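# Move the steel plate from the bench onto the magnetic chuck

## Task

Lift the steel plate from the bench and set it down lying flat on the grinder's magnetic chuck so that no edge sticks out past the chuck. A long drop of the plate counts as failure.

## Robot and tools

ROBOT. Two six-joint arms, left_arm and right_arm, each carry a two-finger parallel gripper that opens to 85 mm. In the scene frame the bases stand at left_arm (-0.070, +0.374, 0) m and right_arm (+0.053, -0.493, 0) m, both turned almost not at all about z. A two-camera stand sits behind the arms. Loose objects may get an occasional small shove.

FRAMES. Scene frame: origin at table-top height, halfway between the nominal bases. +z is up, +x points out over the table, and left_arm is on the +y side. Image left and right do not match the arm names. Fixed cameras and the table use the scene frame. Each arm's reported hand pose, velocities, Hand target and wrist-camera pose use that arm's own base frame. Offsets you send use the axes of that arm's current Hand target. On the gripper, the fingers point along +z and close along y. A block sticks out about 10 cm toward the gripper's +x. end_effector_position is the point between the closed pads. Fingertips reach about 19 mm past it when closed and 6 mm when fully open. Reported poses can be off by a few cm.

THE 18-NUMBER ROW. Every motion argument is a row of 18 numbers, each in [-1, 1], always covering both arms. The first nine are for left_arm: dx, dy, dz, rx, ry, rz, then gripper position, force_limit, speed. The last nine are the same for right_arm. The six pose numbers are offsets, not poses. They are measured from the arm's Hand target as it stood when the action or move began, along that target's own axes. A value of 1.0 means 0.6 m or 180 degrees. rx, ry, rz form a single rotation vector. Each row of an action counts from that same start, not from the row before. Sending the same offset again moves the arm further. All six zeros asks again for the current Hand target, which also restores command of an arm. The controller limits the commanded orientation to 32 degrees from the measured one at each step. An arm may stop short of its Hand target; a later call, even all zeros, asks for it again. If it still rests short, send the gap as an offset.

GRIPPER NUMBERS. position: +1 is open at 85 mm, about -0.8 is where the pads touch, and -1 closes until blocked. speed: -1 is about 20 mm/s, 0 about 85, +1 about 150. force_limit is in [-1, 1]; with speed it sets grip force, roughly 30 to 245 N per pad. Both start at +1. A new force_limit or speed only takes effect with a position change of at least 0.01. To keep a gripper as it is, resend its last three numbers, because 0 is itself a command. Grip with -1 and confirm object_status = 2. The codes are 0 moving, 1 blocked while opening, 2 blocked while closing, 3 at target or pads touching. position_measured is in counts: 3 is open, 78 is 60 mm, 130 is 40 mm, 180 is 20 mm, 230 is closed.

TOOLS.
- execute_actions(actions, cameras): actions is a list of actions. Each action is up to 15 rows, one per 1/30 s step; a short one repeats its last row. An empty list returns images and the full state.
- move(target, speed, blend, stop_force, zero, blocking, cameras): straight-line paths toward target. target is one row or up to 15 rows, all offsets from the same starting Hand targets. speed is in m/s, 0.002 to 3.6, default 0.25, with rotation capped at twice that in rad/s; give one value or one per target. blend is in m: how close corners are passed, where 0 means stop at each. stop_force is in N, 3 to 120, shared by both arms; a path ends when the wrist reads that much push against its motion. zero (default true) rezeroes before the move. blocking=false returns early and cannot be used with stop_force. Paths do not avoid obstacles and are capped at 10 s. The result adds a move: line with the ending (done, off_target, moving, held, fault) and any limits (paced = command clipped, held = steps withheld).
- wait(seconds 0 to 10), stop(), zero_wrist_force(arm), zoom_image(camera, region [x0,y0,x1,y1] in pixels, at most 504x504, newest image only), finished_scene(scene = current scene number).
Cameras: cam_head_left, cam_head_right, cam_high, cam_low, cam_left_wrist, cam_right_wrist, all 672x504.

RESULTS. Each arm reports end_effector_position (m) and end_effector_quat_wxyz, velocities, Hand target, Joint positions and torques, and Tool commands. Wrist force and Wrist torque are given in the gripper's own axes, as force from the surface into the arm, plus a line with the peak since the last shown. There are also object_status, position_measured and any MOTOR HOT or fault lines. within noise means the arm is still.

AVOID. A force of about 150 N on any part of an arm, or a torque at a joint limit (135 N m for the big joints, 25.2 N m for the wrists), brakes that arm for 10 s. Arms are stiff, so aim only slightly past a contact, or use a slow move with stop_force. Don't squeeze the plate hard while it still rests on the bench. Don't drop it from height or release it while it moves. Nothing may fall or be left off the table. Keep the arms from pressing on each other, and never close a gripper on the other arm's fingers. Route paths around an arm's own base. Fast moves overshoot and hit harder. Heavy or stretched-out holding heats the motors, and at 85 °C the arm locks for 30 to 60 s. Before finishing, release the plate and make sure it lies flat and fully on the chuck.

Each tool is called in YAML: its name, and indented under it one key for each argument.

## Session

execute_actions:
  actions: []

Scene clock: 0.00 s.
left_arm: end_effector_position=(+0.4253, -0.7395, +0.2964) position_measured=3 object_status=3 end_effector_quat_wxyz=(+0.209, +0.761, +0.146, +0.597) | right_arm: end_effector_position=(+0.6423, -0.0572, +0.3255) position_measured=3 object_status=3 end_effector_quat_wxyz=(-0.182, -0.291, +0.846, -0.408)
Joint positions: left_arm=[-1.51 -0.795 1.296 -2.859 -0.289 1.853] | right_arm=[3.56 -2.027 -1.14 -2.118 0.796 -0.005]
Joint velocities: within noise
Joint torques (N m): no reading
Wrist force (N): no reading
Wrist torque (N m): no reading
Wrist force, peak (N): no reading
Hand target: left_arm +0.4253, -0.7395, +0.2964; +0.209, +0.761, +0.146, +0.597 | right_arm +0.6423, -0.0572, +0.3255; -0.182, -0.291, +0.846, -0.408
Tool commands: left_gripper/position=+1.0 left_gripper/force_limit=+1.0 left_gripper/speed=+1.0 right_gripper/position=+1.0 right_gripper/force_limit=+1.0 right_gripper/speed=+1.0
camera_calibration:
cam_left_wrist: T_world_to_cam=[[-0.0497889, -0.865227, 0.498902, -0.762669], [-0.544888, -0.395103, -0.739589, 0.180852], [0.83703, -0.308669, -0.45178, -0.32302], [0, 0, 0, 1]] pos_world=[0.330949, -0.688132, 0.36832]
cam_right_wrist: T_world_to_cam=[[-0.648467, 0.499048, -0.57484, 0.641885], [0.739218, 0.593144, -0.318961, -0.313406], [0.181786, -0.631768, -0.75354, 0.22164], [0, 0, 0, 1]] pos_world=[0.607626, 0.00558879, 0.436031]

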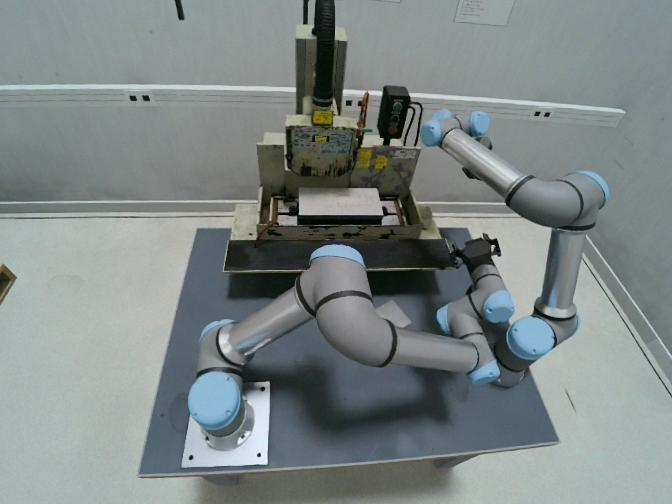

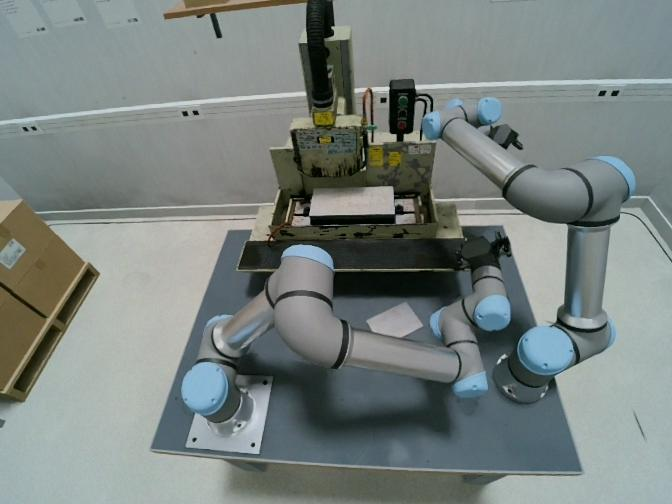

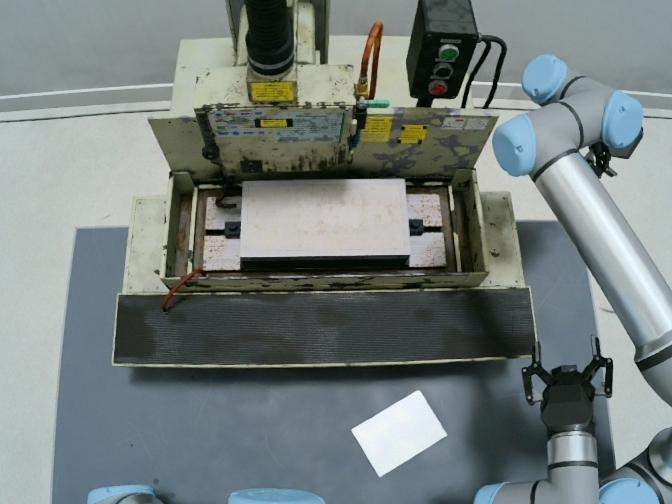

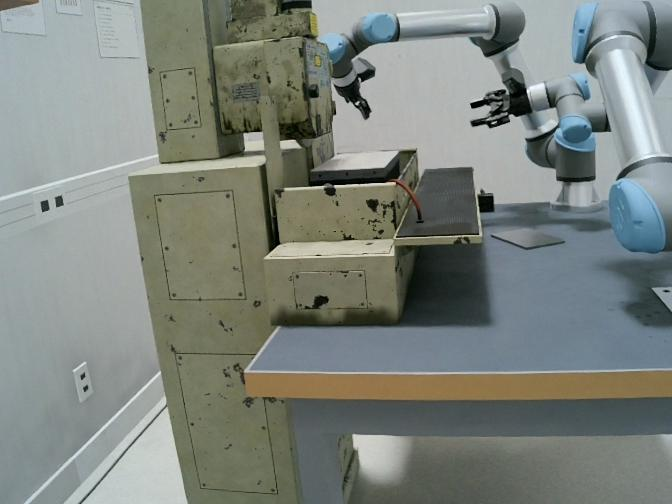

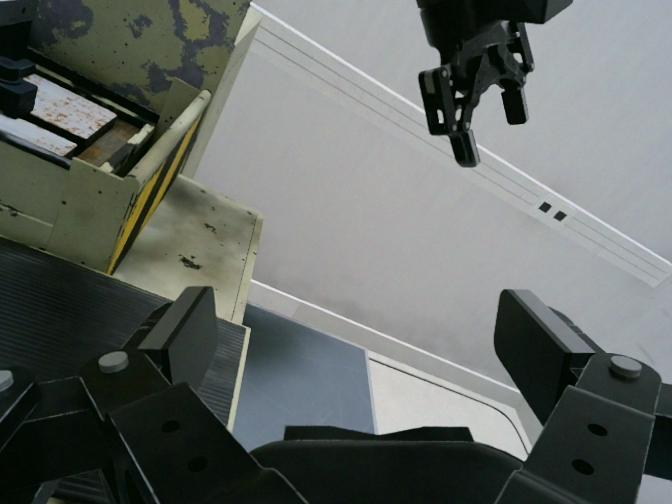

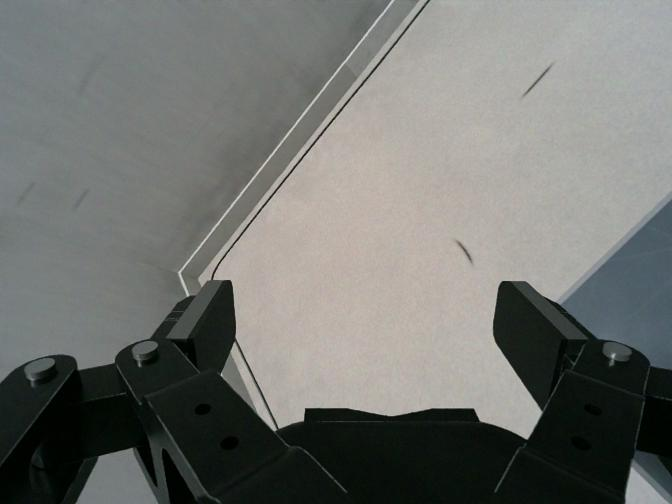

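move:
  target: [0.478,-0.961,-0.338,-0.42,-0.2687,0.4157,1,1,1,0,0,0,0,0,0,1,1,1]
  cameras: ["all"]

Scene clock: 13.90 s.
left_arm: end_effector_position=(+0.3144, -0.0736, +0.2964) position_measured=3 object_status=3 end_effector_quat_wxyz=(-0.255, -0.574, +0.741, -0.238) end_effector_velocity=(-0.001, +0.000, -0.001) end_effector_angular_velocity=(+0.000, +0.002, -0.004) | right_arm: end_effector_position=(+0.6423, -0.0572, +0.3255) position_measured=3 object_status=3 end_effector_quat_wxyz=(-0.182, -0.291, +0.846, -0.408)
Joint positions: left_arm=[-0.122 -1.956 2.115 -1.698 -2.283 4.855] | right_arm=[3.56 -2.027 -1.14 -2.118 0.796 -0.005]
Joint velocities: left_arm=[0 0 0 0.005 0 0.006] | right_arm=[within noise]
Joint torques (N m): left_arm=[7.68 -18.46 -20.45 -1.4 -2.07 1.7] | right_arm=[0.78 46.09 24.36 2.01 -1.22 0.08]
Wrist force (N): left_arm=[0.2 0.0 -0.7] | right_arm=[-0.2 -0.3 0.2]
Wrist torque (N m): left_arm=[-0.20 0.01 0.05] | right_arm=[-0.05 0.03 0.00]
Wrist force, peak (N): left_arm=[-1.0 0.3 -2.4] | right_arm=[-0.6 -0.6 0.6]
Hand target: left_arm +0.3143, -0.0735, +0.2964; -0.255, -0.574, +0.741, -0.238 | right_arm +0.6423, -0.0572, +0.3255; -0.182, -0.291, +0.846, -0.408
Off the commanded pose: left_arm 0.000 m, 0 deg | right_arm 0.000 m, 0 deg.
move: done
camera_calibration:
cam_left_wrist: T_world_to_cam=[[-0.969342, 0.242321, -0.040694, 0.338491], [0.23979, 0.896761, -0.371914, 0.122925], [-0.0536297, -0.37027, -0.927375, 0.391777], [0, 0, 0, 1]] pos_world=[0.319648, -0.0471941, 0.422816]
cam_right_wrist: T_world_to_cam=[[-0.648467, 0.499048, -0.57484, 0.641885], [0.739218, 0.593144, -0.318961, -0.313406], [0.181786, -0.631768, -0.75354, 0.22164], [0, 0, 0, 1]] pos_world=[0.607626, 0.00558879, 0.436031]

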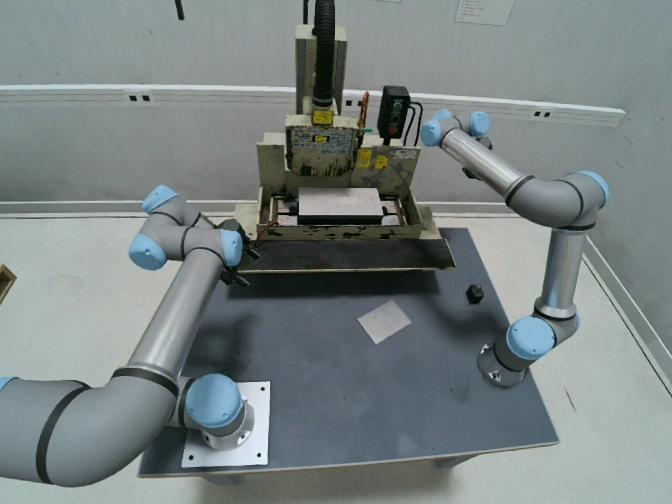

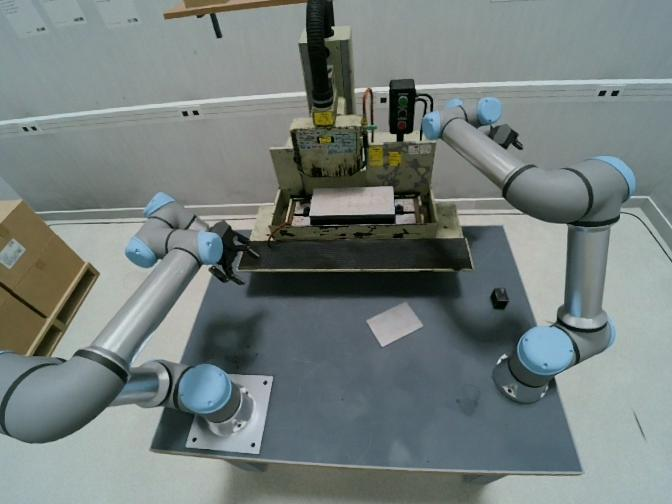

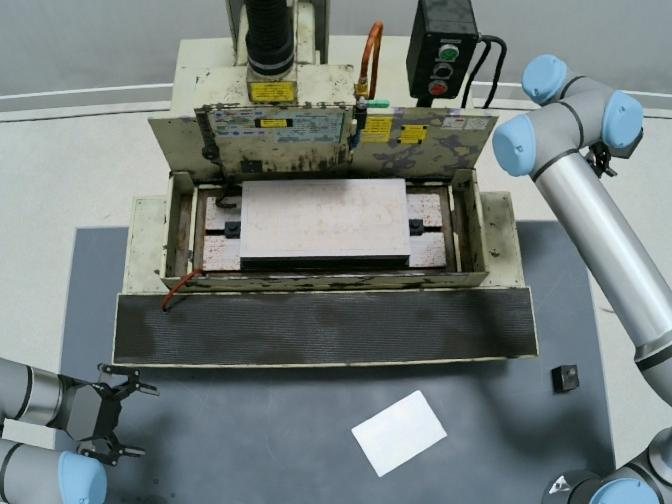

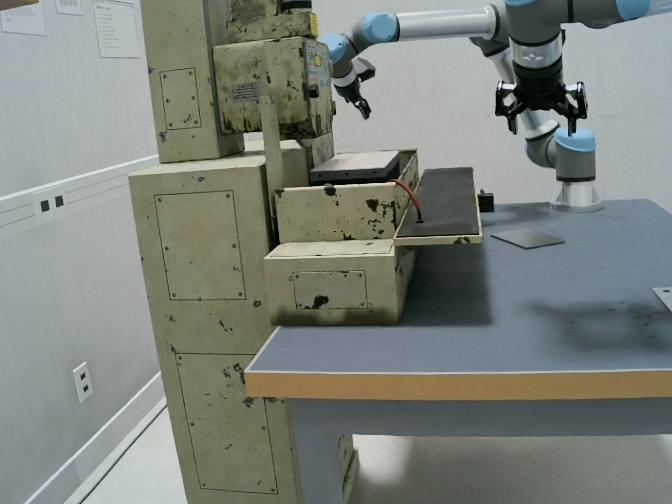

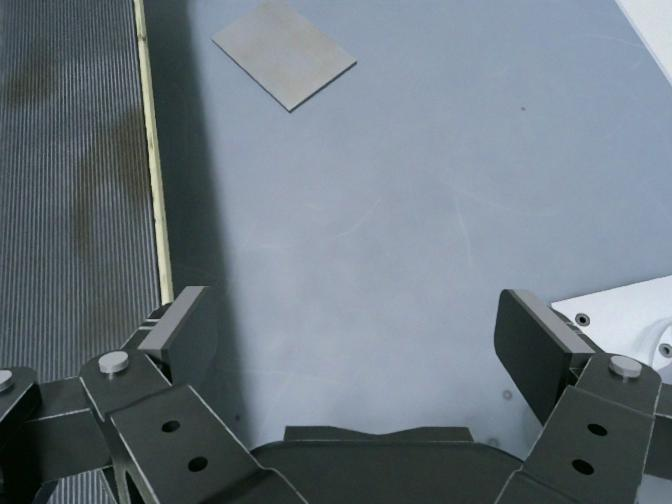

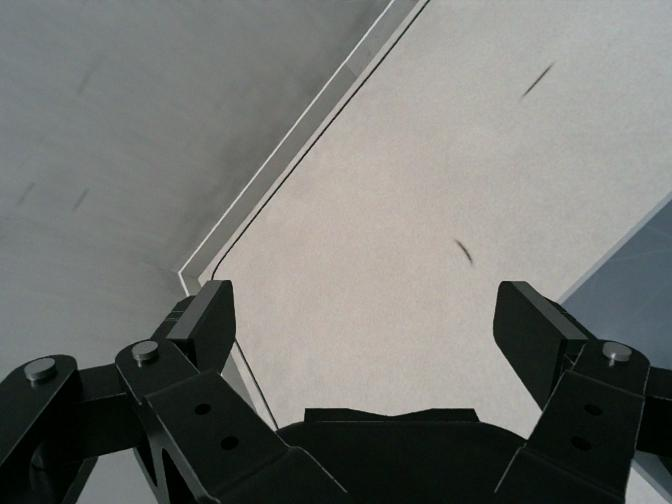

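move:
  target: [0,0,0,0,0,0,1,1,1,0.2905,0.934,-0.4353,-0.2275,-0.1877,0.036,0.3,0,0]
  cameras: ["all"]

Scene clock: 29.73 s.
left_arm: end_effector_position=(+0.3143, -0.0735, +0.2964) position_measured=3 object_status=3 end_effector_quat_wxyz=(-0.255, -0.574, +0.741, -0.238) | right_arm: end_effector_position=(+0.1684, +0.3696, +0.2495) position_measured=91 object_status=3 end_effector_quat_wxyz=(+0.000, -0.267, +0.964, +0.000) end_effector_velocity=(-0.001, +0.001, +0.000) end_effector_angular_velocity=(+0.002, +0.003, -0.003)
Joint positions: left_arm=[-0.122 -1.956 2.115 -1.698 -2.283 4.856] | right_arm=[4.62 -1.328 -1.989 -1.396 1.57 0.937]
Joint velocities: left_arm=[within noise] | right_arm=[0.002 -0.001 0 0.003 0.003 0.005]
Joint torques (N m): left_arm=[8.35 -19.83 -36.36 -2.74 1.05 0.39] | right_arm=[8.14 6.52 26.06 4.93 2.89 2.39]
Wrist force (N): left_arm=[0.1 0.0 -1.0] | right_arm=[-1.5 -0.1 0.5]
Wrist torque (N m): left_arm=[-0.20 0.04 0.04] | right_arm=[0.04 0.37 0.21]
Wrist force, peak (N): left_arm=[0.3 0.0 -1.2] | right_arm=[-1.5 -2.6 1.9]
Hand target: left_arm +0.3143, -0.0735, +0.2964; -0.255, -0.574, +0.741, -0.238 | right_arm +0.1683, +0.3697, +0.2494; +0.000, -0.267, +0.964, +0.000
Off the commanded pose: left_arm 0.000 m, 0 deg | right_arm 0.000 m, 0 deg.
move: done
camera_calibration:
cam_left_wrist: T_world_to_cam=[[-0.969351, 0.242278, -0.0407499, 0.338519], [0.239779, 0.896822, -0.371775, 0.122909], [-0.0535276, -0.370152, -0.927428, 0.391865], [0, 0, 0, 1]] pos_world=[0.319649, -0.0471941, 0.422916]
cam_right_wrist: T_world_to_cam=[[-0.524429, 0.851435, 0.00575746, -0.218111], [0.803878, 0.492886, 0.332932, -0.376936], [0.280632, 0.179227, -0.942933, 0.250876], [0, 0, 0, 1]] pos_world=[0.118223, 0.326529, 0.363309]

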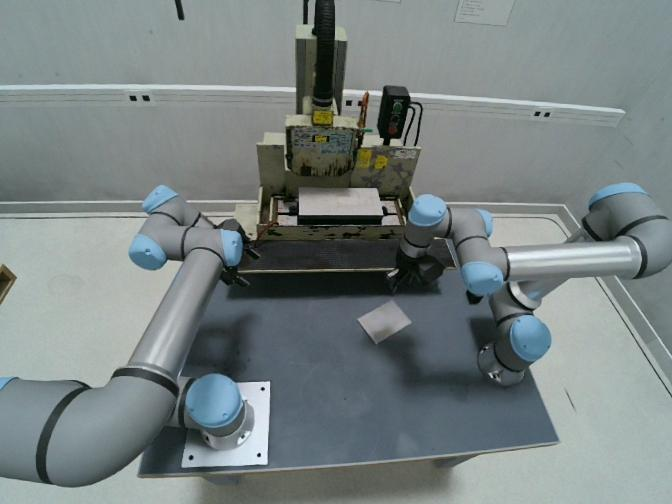

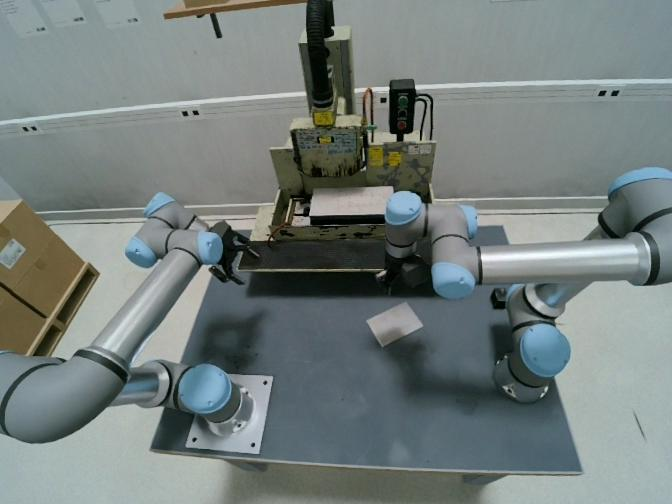

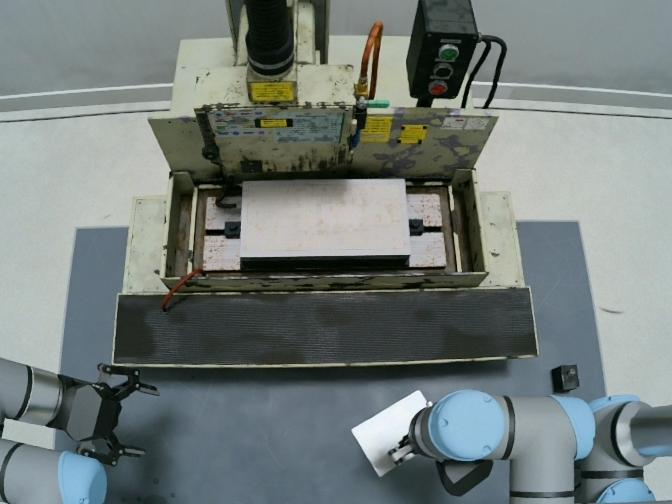

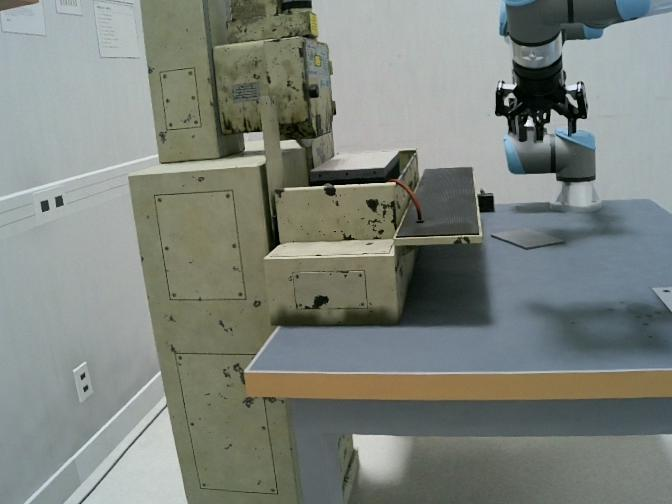

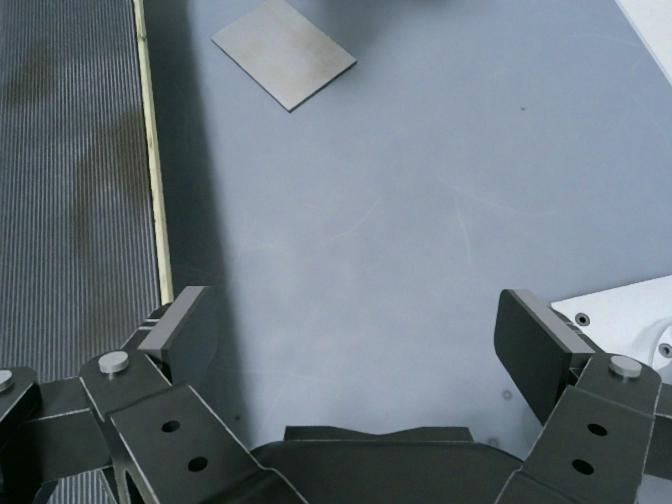

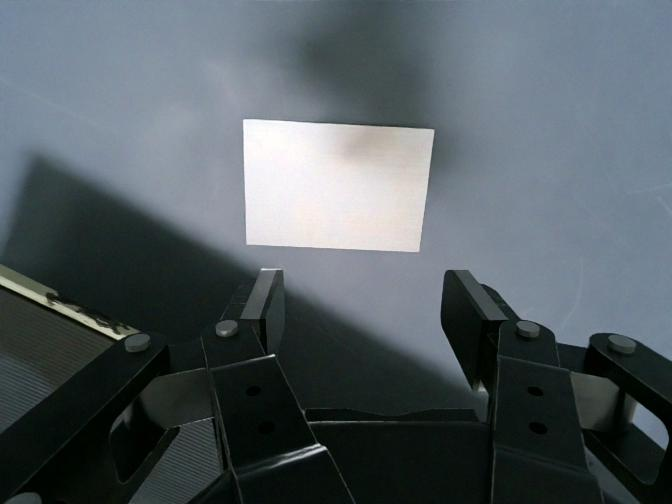

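move:
  target: [0,0,0,0,0,0,1,1,1,-0.0215,-0.0147,0.2058,0,-0.1667,0.0111,0.3,0,0]
  speed: 0.2
  cameras: ["cam_right_wrist"]

move:
  target: [0,0,0,0,0,0,1,1,1,0,0,0.15,0,0,0,0.3,0,0]
  speed: 0.08
  cameras: ["cam_low","cam_right_wrist"]

Scene clock: 39.20 s.
left_arm: end_effector_position=(+0.3143, -0.0735, +0.2964) position_measured=3 object_status=3 end_effector_quat_wxyz=(-0.255, -0.574, +0.741, -0.238) | right_arm: end_effector_position=(+0.1840, +0.3687, +0.1260) position_measured=91 object_status=3 end_effector_quat_wxyz=(+0.250, -0.242, +0.935, +0.069)
Joint positions: left_arm=[-0.122 -1.956 2.115 -1.698 -2.283 4.856] | right_arm=[4.918 -1.267 -2.524 -0.744 1.075 1.226]
Joint torques (N m): left_arm=[7.46 -20.41 -37.62 -3.19 0.91 0.46] | right_arm=[3.97 11.73 12.86 5.24 -2.35 -0.07]
Wrist force (N): left_arm=[0.1 0.0 -0.9] | right_arm=[-1.2 0.6 0.0]
Wrist torque (N m): left_arm=[-0.20 0.04 0.03] | right_arm=[0.12 0.44 0.28]
Wrist force, peak (N): left_arm=[0.3 0.1 -1.1] | right_arm=[-2.2 0.6 -0.9]
Hand target: left_arm +0.3143, -0.0735, +0.2964; -0.255, -0.574, +0.741, -0.238 | right_arm +0.1840, +0.3687, +0.1260; +0.250, -0.241, +0.935, +0.069
Off the commanded pose: left_arm 0.000 m, 0 deg | right_arm 0.000 m, 0 deg.
move: done
camera_calibration:
cam_right_wrist: T_world_to_cam=[[-0.497486, 0.867432, 0.00837597, -0.21957], [0.567324, 0.318034, 0.759604, -0.293681], [0.656241, 0.382644, -0.650332, -0.0506852], [0, 0, 0, 1]] pos_world=[0.0906409, 0.303257, 0.191958]
Images, in order (width x height): cam_right_wrist 672x504.

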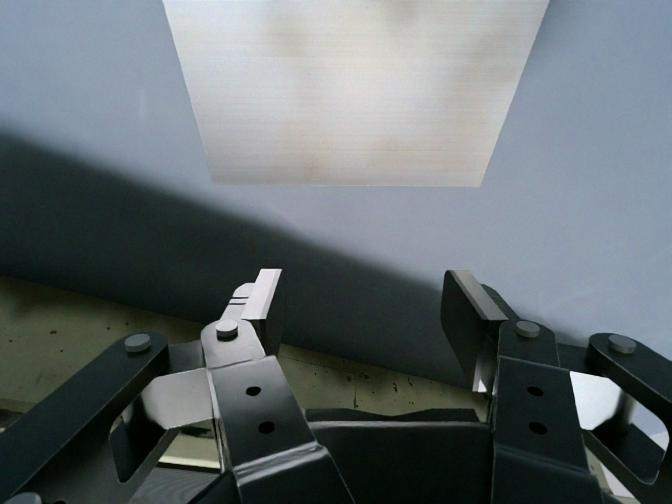

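Scene clock: 40.77 s.
left_arm: end_effector_position=(+0.3143, -0.0735, +0.2964) position_measured=3 object_status=3 end_effector_quat_wxyz=(-0.255, -0.574, +0.741, -0.238) | right_arm: end_effector_position=(+0.2230, +0.3911, +0.0480) position_measured=91 object_status=3 end_effector_quat_wxyz=(+0.250, -0.241, +0.935, +0.069)
Joint positions: left_arm=[-0.122 -1.956 2.115 -1.698 -2.283 4.856] | right_arm=[4.78 -1.636 -2.557 -0.271 1.105 1.074]
Joint torques (N m): left_arm=[8.72 -21.5 -36.36 -3.05 0.87 0.26] | right_arm=[7.28 10.8 15.22 5.34 -3.58 2.33]
Wrist force (N): left_arm=[0.2 0.2 -0.8] | right_arm=[-1.6 0.2 0.4]
Wrist torque (N m): left_arm=[-0.17 0.01 0.03] | right_arm=[0.08 0.45 0.15]
Wrist force, peak (N): left_arm=[0.1 0.1 -1.1] | right_arm=[-1.0 0.4 2.0]
Hand target: left_arm +0.3143, -0.0735, +0.2964; -0.255, -0.574, +0.741, -0.238 | right_arm +0.2231, +0.3911, +0.0480; +0.250, -0.241, +0.935, +0.069
Off the commanded pose: left_arm 0.000 m, 0 deg | right_arm 0.000 m, 0 deg.
move: done
camera_calibration:
cam_right_wrist: T_world_to_cam=[[-0.497377, 0.867493, 0.00844804, -0.218988], [0.567304, 0.317865, 0.759689, -0.263633], [0.65634, 0.382645, -0.650231, -0.135601], [0, 0, 0, 1]] pos_world=[0.129641, 0.325657, 0.113958]
Images, in order (width x height): cam_low 672x504, cam_right_wrist 672x504.

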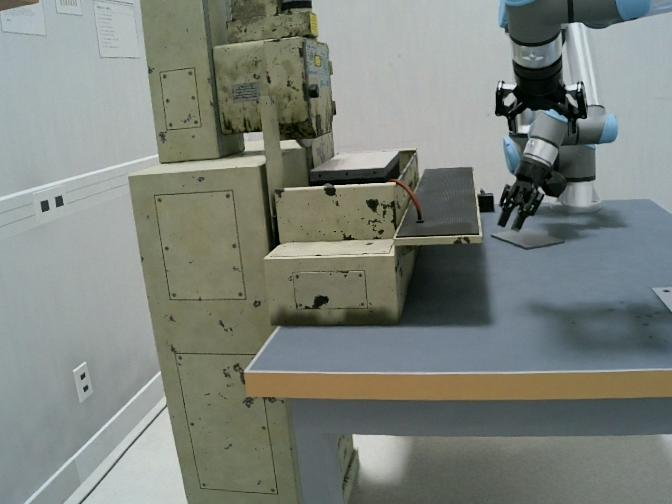

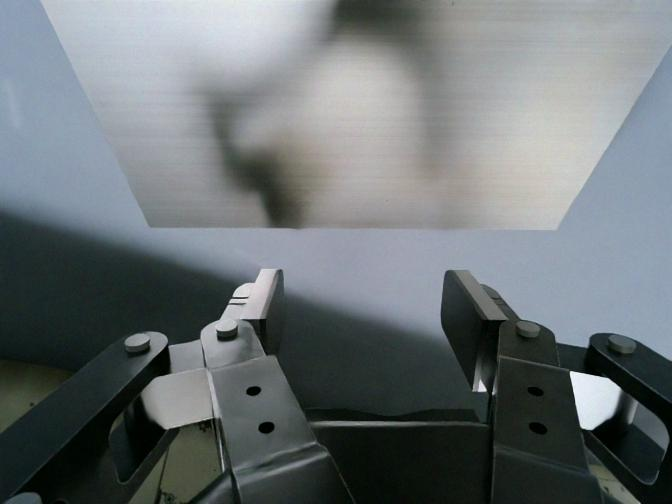

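move:
  target: [0,0,0,0,0,0,1,1,1,-0.0044,0,0.0583,0,0,0,0.3,0,0]
  speed: 0.02
  stop_force: 8
  cameras: ["cam_right_wrist"]

move:
  target:
    - [0,0,0,0,0,0,1,1,1,0.1163,0.0155,-0.0672,0.0403,0,0.0698,0.3,0,0]
    - [0,0,0,0,0,0,1,1,1,0.218,0.0615,-0.126,0.0806,0,0.1395,0.3,0,0]
  speed: 0.05
  blend: [0.01,0]
  stop_force: 40
  cameras: ["cam_head_left","cam_head_right","cam_right_wrist"]

Scene clock: 55.80 s.
left_arm: end_effector_position=(+0.3143, -0.0735, +0.2964) position_measured=3 object_status=3 end_effector_quat_wxyz=(-0.255, -0.574, +0.741, -0.238) | right_arm: end_effector_position=(+0.2402, +0.4009, +0.0191) position_measured=91 object_status=3 end_effector_quat_wxyz=(+0.250, -0.241, +0.935, +0.069)
Joint positions: left_arm=[-0.122 -1.956 2.115 -1.698 -2.283 4.856] | right_arm=[4.726 -1.786 -2.538 -0.114 1.118 1.016]
Joint torques (N m): left_arm=[9.95 -21 -37.4 -3.71 0.34 0.18] | right_arm=[7.82 29.93 3.13 2.59 -3.23 2.49]
Wrist force (N): left_arm=[0.1 0.0 -0.4] | right_arm=[-1.3 0.3 0.5]
Wrist torque (N m): left_arm=[-0.21 0.02 0.03] | right_arm=[0.11 0.45 0.27]
Wrist force, peak (N): left_arm=[0.3 0.1 -1.1] | right_arm=[-1.7 0.1 1.0]
Hand target: left_arm +0.3143, -0.0735, +0.2964; -0.255, -0.574, +0.741, -0.238 | right_arm +0.2402, +0.4009, +0.0191; +0.250, -0.241, +0.935, +0.069
Off the commanded pose: left_arm 0.000 m, 0 deg | right_arm 0.000 m, 0 deg.
move: done
camera_calibration:
cam_right_wrist: T_world_to_cam=[[-0.497357, 0.867505, 0.00847642, -0.218698], [0.567272, 0.317804, 0.759739, -0.254454], [0.656383, 0.38267, -0.650173, -0.169516], [0, 0, 0, 1]] pos_world=[0.146841, 0.335457, 0.0849574]
Images, in order (width x height): cam_right_wrist 672x504.

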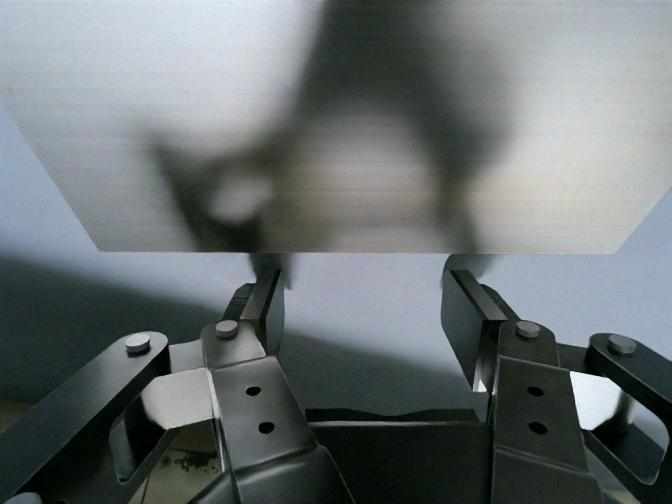

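Scene clock: 61.90 s.
left_arm: end_effector_position=(+0.3143, -0.0735, +0.2964) position_measured=3 object_status=3 end_effector_quat_wxyz=(-0.255, -0.574, +0.741, -0.238) | right_arm: end_effector_position=(+0.0903, +0.3598, +0.0194) position_measured=91 object_status=3 end_effector_quat_wxyz=(+0.257, +0.000, +0.966, +0.004)
Joint positions: left_arm=[-0.122 -1.956 2.115 -1.698 -2.283 4.856] | right_arm=[5.196 -1.597 -2.499 -0.87 1.112 2.114]
Joint torques (N m): left_arm=[8.35 -21.9 -36.33 -3.77 0.17 -0.08] | right_arm=[-7.17 23.51 7.8 1.37 -3.58 2.26]
Wrist force (N): left_arm=[-0.2 -0.1 -0.7] | right_arm=[-0.9 0.6 0.7]
Wrist torque (N m): left_arm=[-0.21 0.08 0.03] | right_arm=[0.14 0.33 0.27]
Wrist force, peak (N): left_arm=[0.5 0.1 -1.1] | right_arm=[-6.6 0.0 -0.4]
Hand target: left_arm +0.3143, -0.0735, +0.2964; -0.255, -0.574, +0.741, -0.238 | right_arm +0.0903, +0.3598, +0.0194; +0.257, +0.000, +0.966, +0.004
Off the commanded pose: left_arm 0.000 m, 0 deg | right_arm 0.000 m, 0 deg.
move: done
camera_calibration:
cam_right_wrist: T_world_to_cam=[[-0.0144139, 0.999868, 0.00750313, -0.348762], [0.653078, 0.00373188, 0.757281, -0.0513123], [0.757153, 0.0158155, -0.653046, 0.0678217], [0, 0, 0, 1]] pos_world=[-0.0228675, 0.347835, 0.0857654]
Images, in order (width x height): cam_head_left 672x504, cam_head_right 672x504, cam_right_wrist 672x504.

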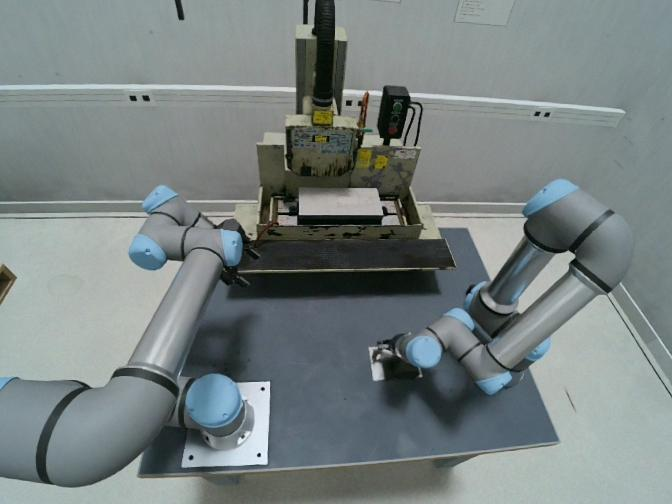

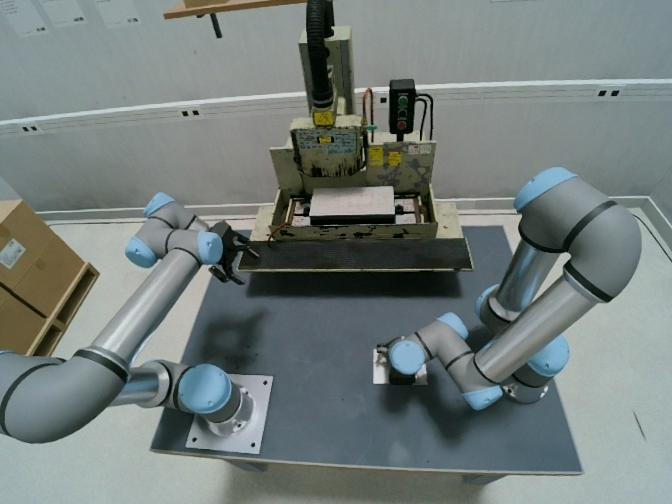

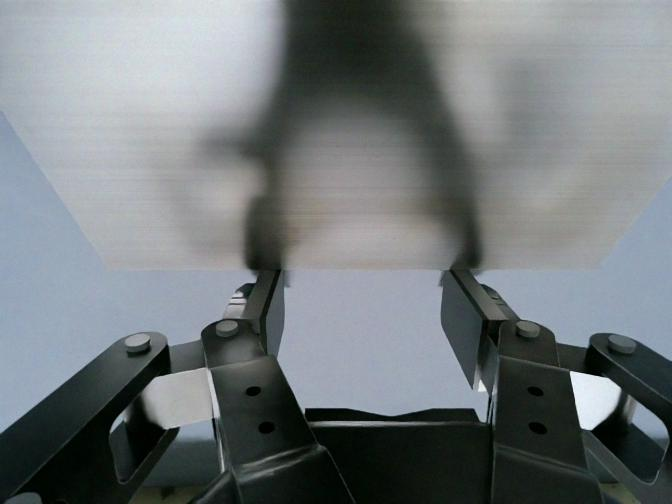

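move:
  target: [0,0,0,0,0,0,1,1,1,0.381,0,-0.22,0,0,0,0.3,0,0]
  speed: 0.07
  stop_force: 40
  cameras: ["cam_right_wrist"]

move:
  target:
    - [0,0,0,0,0,0,1,1,1,-0.029,0,0.0157,0,0,0,0.3,0,0]
    - [0,0,0,0,0,0,1,1,1,-0.237,0,-0.344,0,0,0,0.3,0,0]
    - [0,0,0,0,0,0,1,1,1,0.109,0,-0.544,-0.2597,-0.2597,0.4499,1,0,0]
  speed: [0.05,0.2,0.25]
  blend: [0,0.04,0]
  cameras: ["cam_head_left","cam_head_right"]

zoom_image:
  camera: "cam_head_left"
  region: [310, 370, 460, 490]

Scene clock: 72.07 s.
left_arm: end_effector_position=(+0.3143, -0.0735, +0.2964) position_measured=3 object_status=3 end_effector_quat_wxyz=(-0.255, -0.574, +0.741, -0.238) | right_arm: end_effector_position=(-0.1737, +0.3594, +0.0203) position_measured=91 object_status=3 end_effector_quat_wxyz=(+0.257, +0.000, +0.966, +0.004)
Joint positions: left_arm=[-0.122 -1.956 2.115 -1.698 -2.283 4.856] | right_arm=[5.702 -1.796 -2.18 -1.179 1.288 2.624]
Joint torques (N m): left_arm=[7.68 -21.36 -36.95 -4.16 0 -0.23] | right_arm=[-7.66 35.85 13.4 3.5 -3.25 -2.31]
Wrist force (N): left_arm=[0.1 0.1 -0.9] | right_arm=[-1.1 0.0 0.6]
Wrist torque (N m): left_arm=[-0.18 0.04 0.03] | right_arm=[0.09 0.36 0.25]
Wrist force, peak (N): left_arm=[-0.1 0.2 -1.2] | right_arm=[-7.7 0.5 3.1]
Hand target: left_arm +0.3143, -0.0735, +0.2964; -0.255, -0.574, +0.741, -0.238 | right_arm -0.1737, +0.3594, +0.0203; +0.257, +0.000, +0.966, +0.004
Off the commanded pose: left_arm 0.000 m, 0 deg | right_arm 0.000 m, 0 deg.
move: done
camera_calibration:
cam_right_wrist: T_world_to_cam=[[-0.0144139, 0.999868, 0.00750313, -0.352274], [0.653078, 0.00373188, 0.757281, 0.12042], [0.757153, 0.0158155, -0.653046, 0.268303], [0, 0, 0, 1]] pos_world=[-0.286867, 0.347535, 0.0866654]
Images, in order (width x height): cam_right_wrist 672x504.

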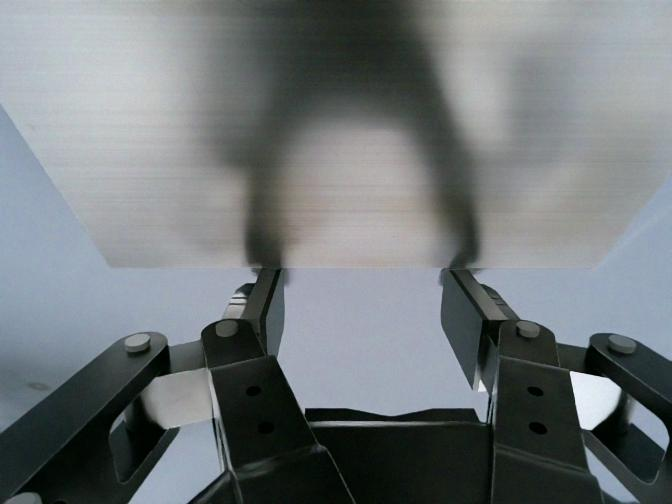

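Scene clock: 78.77 s.
left_arm: end_effector_position=(+0.3143, -0.0735, +0.2964) position_measured=3 object_status=3 end_effector_quat_wxyz=(-0.255, -0.574, +0.741, -0.238) | right_arm: end_effector_position=(-0.3926, +0.3574, +0.2711) position_measured=3 object_status=0 end_effector_quat_wxyz=(+0.497, +0.503, +0.499, +0.501)
Joint positions: left_arm=[-0.122 -1.956 2.115 -1.698 -2.283 4.856] | right_arm=[5.961 -2.496 -0.764 -3.019 1.248 4.719]
Joint torques (N m): left_arm=[9.05 -20.73 -38.14 -4.05 -0.62 -0.29] | right_arm=[9.33 51.06 27.42 -3.4 -2.31 2.62]
Wrist force (N): left_arm=[0.1 0.1 -0.4] | right_arm=[-1.3 -0.8 1.4]
Wrist torque (N m): left_arm=[-0.19 0.03 0.03] | right_arm=[0.05 0.10 0.50]
Wrist force, peak (N): left_arm=[0.3 0.0 -1.1] | right_arm=[0.6 -0.1 2.9]
Hand target: left_arm +0.3143, -0.0735, +0.2964; -0.255, -0.574, +0.741, -0.238 | right_arm -0.3926, +0.3574, +0.2711; +0.497, +0.503, +0.499, +0.501
Off the commanded pose: left_arm 0.000 m, 0 deg | right_arm 0.000 m, 0 deg.
move: done
Images, in order (width x height): cam_head_left 672x504, cam_head_right 672x504.

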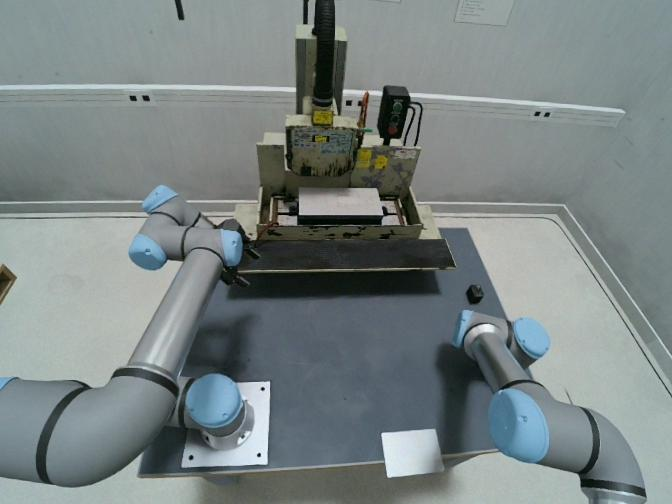

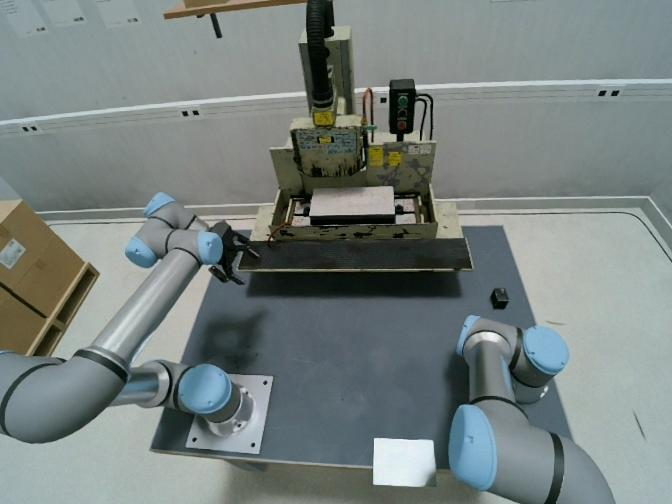

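Scaled by 3.360 from the camera's 672x504 image, which has a finer 960x720 frame.

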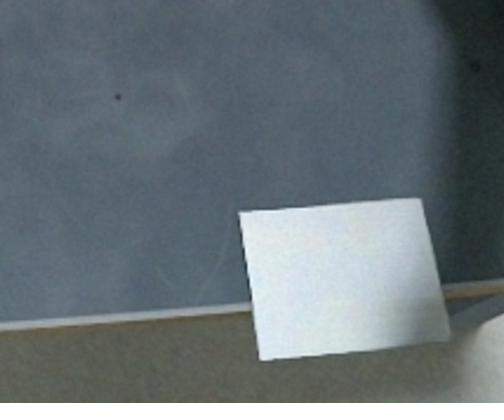

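move:
  target:
    - [0,0,0,0,0,0,1,1,1,0,-0.436,0,0,0,0,1,0,0]
    - [0,0,0,0,0,0,1,1,1,0,-0.436,0.10,0,0,0,1,0,0]
  speed: [0.12,0.06]
  stop_force: 15
  cameras: ["cam_right_wrist"]

Scene clock: 87.43 s.
left_arm: end_effector_position=(+0.3143, -0.0735, +0.2964) position_measured=3 object_status=3 end_effector_quat_wxyz=(-0.255, -0.574, +0.741, -0.238) | right_arm: end_effector_position=(-0.3335, +0.3595, +0.0093) position_measured=3 object_status=3 end_effector_quat_wxyz=(+0.497, +0.503, +0.499, +0.501)
Joint positions: left_arm=[-0.122 -1.956 2.115 -1.698 -2.283 4.856] | right_arm=[5.931 -2.657 -1.177 -2.445 1.217 4.719]
Joint torques (N m): left_arm=[7.47 -20.58 -37.42 -4.14 -1.4 -0.45] | right_arm=[9.16 50.58 7.18 -0.34 2.92 -2.19]
Wrist force (N): left_arm=[0.0 0.0 -0.6] | right_arm=[-1.3 -0.8 1.2]
Wrist torque (N m): left_arm=[-0.20 0.03 0.04] | right_arm=[0.15 0.11 0.52]
Wrist force, peak (N): left_arm=[0.3 -0.1 -1.2] | right_arm=[-1.4 -2.9 0.8]
Hand target: left_arm +0.3143, -0.0735, +0.2964; -0.255, -0.574, +0.741, -0.238 | right_arm -0.3335, +0.3595, +0.0093; +0.497, +0.503, +0.499, +0.501
Off the commanded pose: left_arm 0.000 m, 0 deg | right_arm 0.000 m, 0 deg.
move: done
camera_calibration:
cam_right_wrist: T_world_to_cam=[[-0.00375133, 0.00328482, 0.999988, -0.00191304], [-0.331832, -0.943337, 0.0018539, 0.252159], [0.943331, -0.331821, 0.00462878, 0.562985], [0, 0, 0, 1]] pos_world=[-0.447414, 0.424687, -0.00116039]
Images, in order (width x height): cam_right_wrist 672x504.

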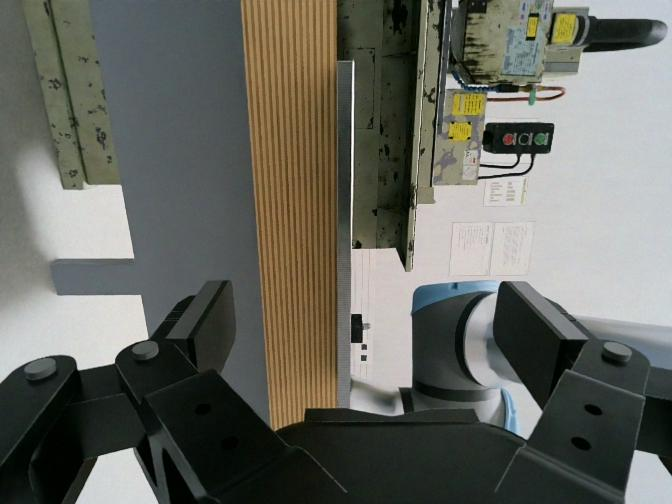

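move:
  target: [0,0,0,0,0,0,1,1,1,0,-0.0038,0.0955,0,0,0,1,0,0]
  speed: 0.05
  stop_force: 12

move:
  target: [0,0,0,0,0,0,1,1,1,0,0,0,0,0,0,-1,-0.2,-1]
  cameras: ["cam_right_wrist"]

wait:
  seconds: 1

Scene clock: 93.60 s.
left_arm: end_effector_position=(+0.3143, -0.0735, +0.2964) position_measured=3 object_status=3 end_effector_quat_wxyz=(-0.255, -0.574, +0.741, -0.238) | right_arm: end_effector_position=(-0.2762, +0.3596, +0.0068) position_measured=3 object_status=3 end_effector_quat_wxyz=(+0.497, +0.503, +0.499, +0.501)
Joint positions: left_arm=[-0.122 -1.956 2.115 -1.698 -2.283 4.856] | right_arm=[5.899 -2.573 -1.378 -2.329 1.186 4.719]
Joint torques (N m): left_arm=[5.93 -20.61 -36.67 -4.05 -1.22 -0.71] | right_arm=[8.31 46.48 5.7 -1.83 3.07 -1.88]
Wrist force (N): left_arm=[0.1 0.1 -0.6] | right_arm=[-1.4 -0.7 1.2]
Wrist torque (N m): left_arm=[-0.19 0.04 0.03] | right_arm=[0.13 0.11 0.53]
Wrist force, peak (N): left_arm=[-0.2 -0.1 -1.2] | right_arm=[-1.9 -0.8 1.7]
Hand target: left_arm +0.3143, -0.0735, +0.2964; -0.255, -0.574, +0.741, -0.238 | right_arm -0.2762, +0.3596, +0.0068; +0.497, +0.503, +0.499, +0.501
Off the commanded pose: left_arm 0.000 m, 0 deg | right_arm 0.000 m, 0 deg.
move: done

Scene clock: 97.90 s.
left_arm: end_effector_position=(+0.3143, -0.0735, +0.2964) position_measured=3 object_status=3 end_effector_quat_wxyz=(-0.255, -0.574, +0.741, -0.238) | right_arm: end_effector_position=(-0.2762, +0.3596, +0.0068) position_measured=215 object_status=0 end_effector_quat_wxyz=(+0.497, +0.503, +0.499, +0.501)
Joint positions: left_arm=[-0.122 -1.956 2.115 -1.698 -2.283 4.856] | right_arm=[5.899 -2.573 -1.378 -2.328 1.186 4.719]
Joint torques (N m): left_arm=[6.84 -20.16 -37.57 -3.88 -1.94 -0.77] | right_arm=[7.4 53.99 7.8 -5.52 1.44 0.27]
Wrist force (N): left_arm=[0.1 0.1 -0.6] | right_arm=[-1.7 -9.2 1.0]
Wrist torque (N m): left_arm=[-0.20 0.04 0.04] | right_arm=[0.48 0.12 0.56]
Wrist force, peak (N): left_arm=[0.2 0.1 -1.1] | right_arm=[-1.7 -9.2 1.0]
Hand target: left_arm +0.3143, -0.0735, +0.2964; -0.255, -0.574, +0.741, -0.238 | right_arm -0.2762, +0.3596, +0.0068; +0.497, +0.503, +0.499, +0.501
Off the commanded pose: left_arm 0.000 m, 0 deg | right_arm 0.000 m, 0 deg.
move: done
camera_calibration:
cam_right_wrist: T_world_to_cam=[[-0.00375143, 0.00328454, 0.999988, 0.000801582], [-0.331832, -0.943337, 0.00185361, 0.271144], [0.943331, -0.331821, 0.00462878, 0.509038], [0, 0, 0, 1]] pos_world=[-0.390214, 0.424687, -0.00366039]
Images, in order (width x height): cam_right_wrist 672x504.

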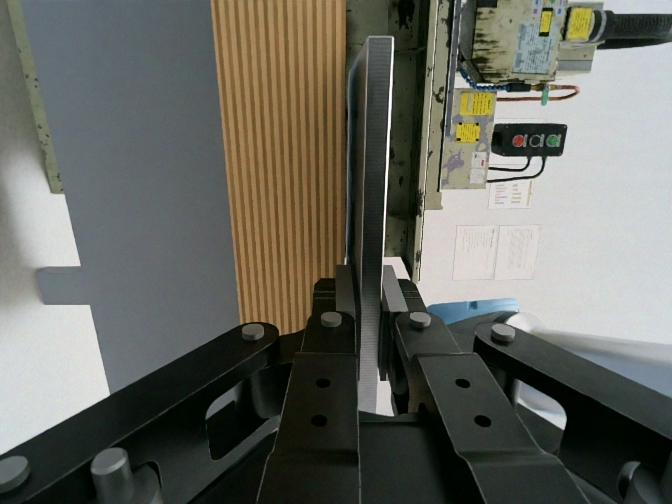

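Scene clock: 98.90 s.
left_arm: end_effector_position=(+0.3143, -0.0735, +0.2964) position_measured=3 object_status=3 end_effector_quat_wxyz=(-0.255, -0.574, +0.741, -0.238) | right_arm: end_effector_position=(-0.2762, +0.3596, +0.0068) position_measured=215 object_status=2 end_effector_quat_wxyz=(+0.497, +0.503, +0.499, +0.501)
Joint positions: left_arm=[-0.122 -1.956 2.115 -1.698 -2.283 4.856] | right_arm=[5.899 -2.573 -1.378 -2.328 1.186 4.719]
Joint torques (N m): left_arm=[6.67 -21.16 -38.79 -4.03 -1.74 -0.6] | right_arm=[2.61 63.64 9.02 -5.97 -2.63 0.88]
Wrist force (N): left_arm=[0.0 0.0 -1.0] | right_arm=[-1.7 -8.9 1.1]
Wrist torque (N m): left_arm=[-0.20 0.04 0.04] | right_arm=[0.52 0.14 0.56]
Wrist force, peak (N): left_arm=[0.4 0.3 -0.9] | right_arm=[-1.9 -9.5 0.9]
Hand target: left_arm +0.3143, -0.0735, +0.2964; -0.255, -0.574, +0.741, -0.238 | right_arm -0.2762, +0.3596, +0.0068; +0.497, +0.503, +0.499, +0.501
Tool commands: left_gripper/position=+1.0 left_gripper/force_limit=+1.0 left_gripper/speed=+1.0 right_gripper/position=-1.0 right_gripper/force_limit=-0.2 right_gripper/speed=-1.0
Off the commanded pose: left_arm 0.000 m, 0 deg | right_arm 0.000 m, 0 deg.
wait: 1.00 s; at rest by 0.17 s


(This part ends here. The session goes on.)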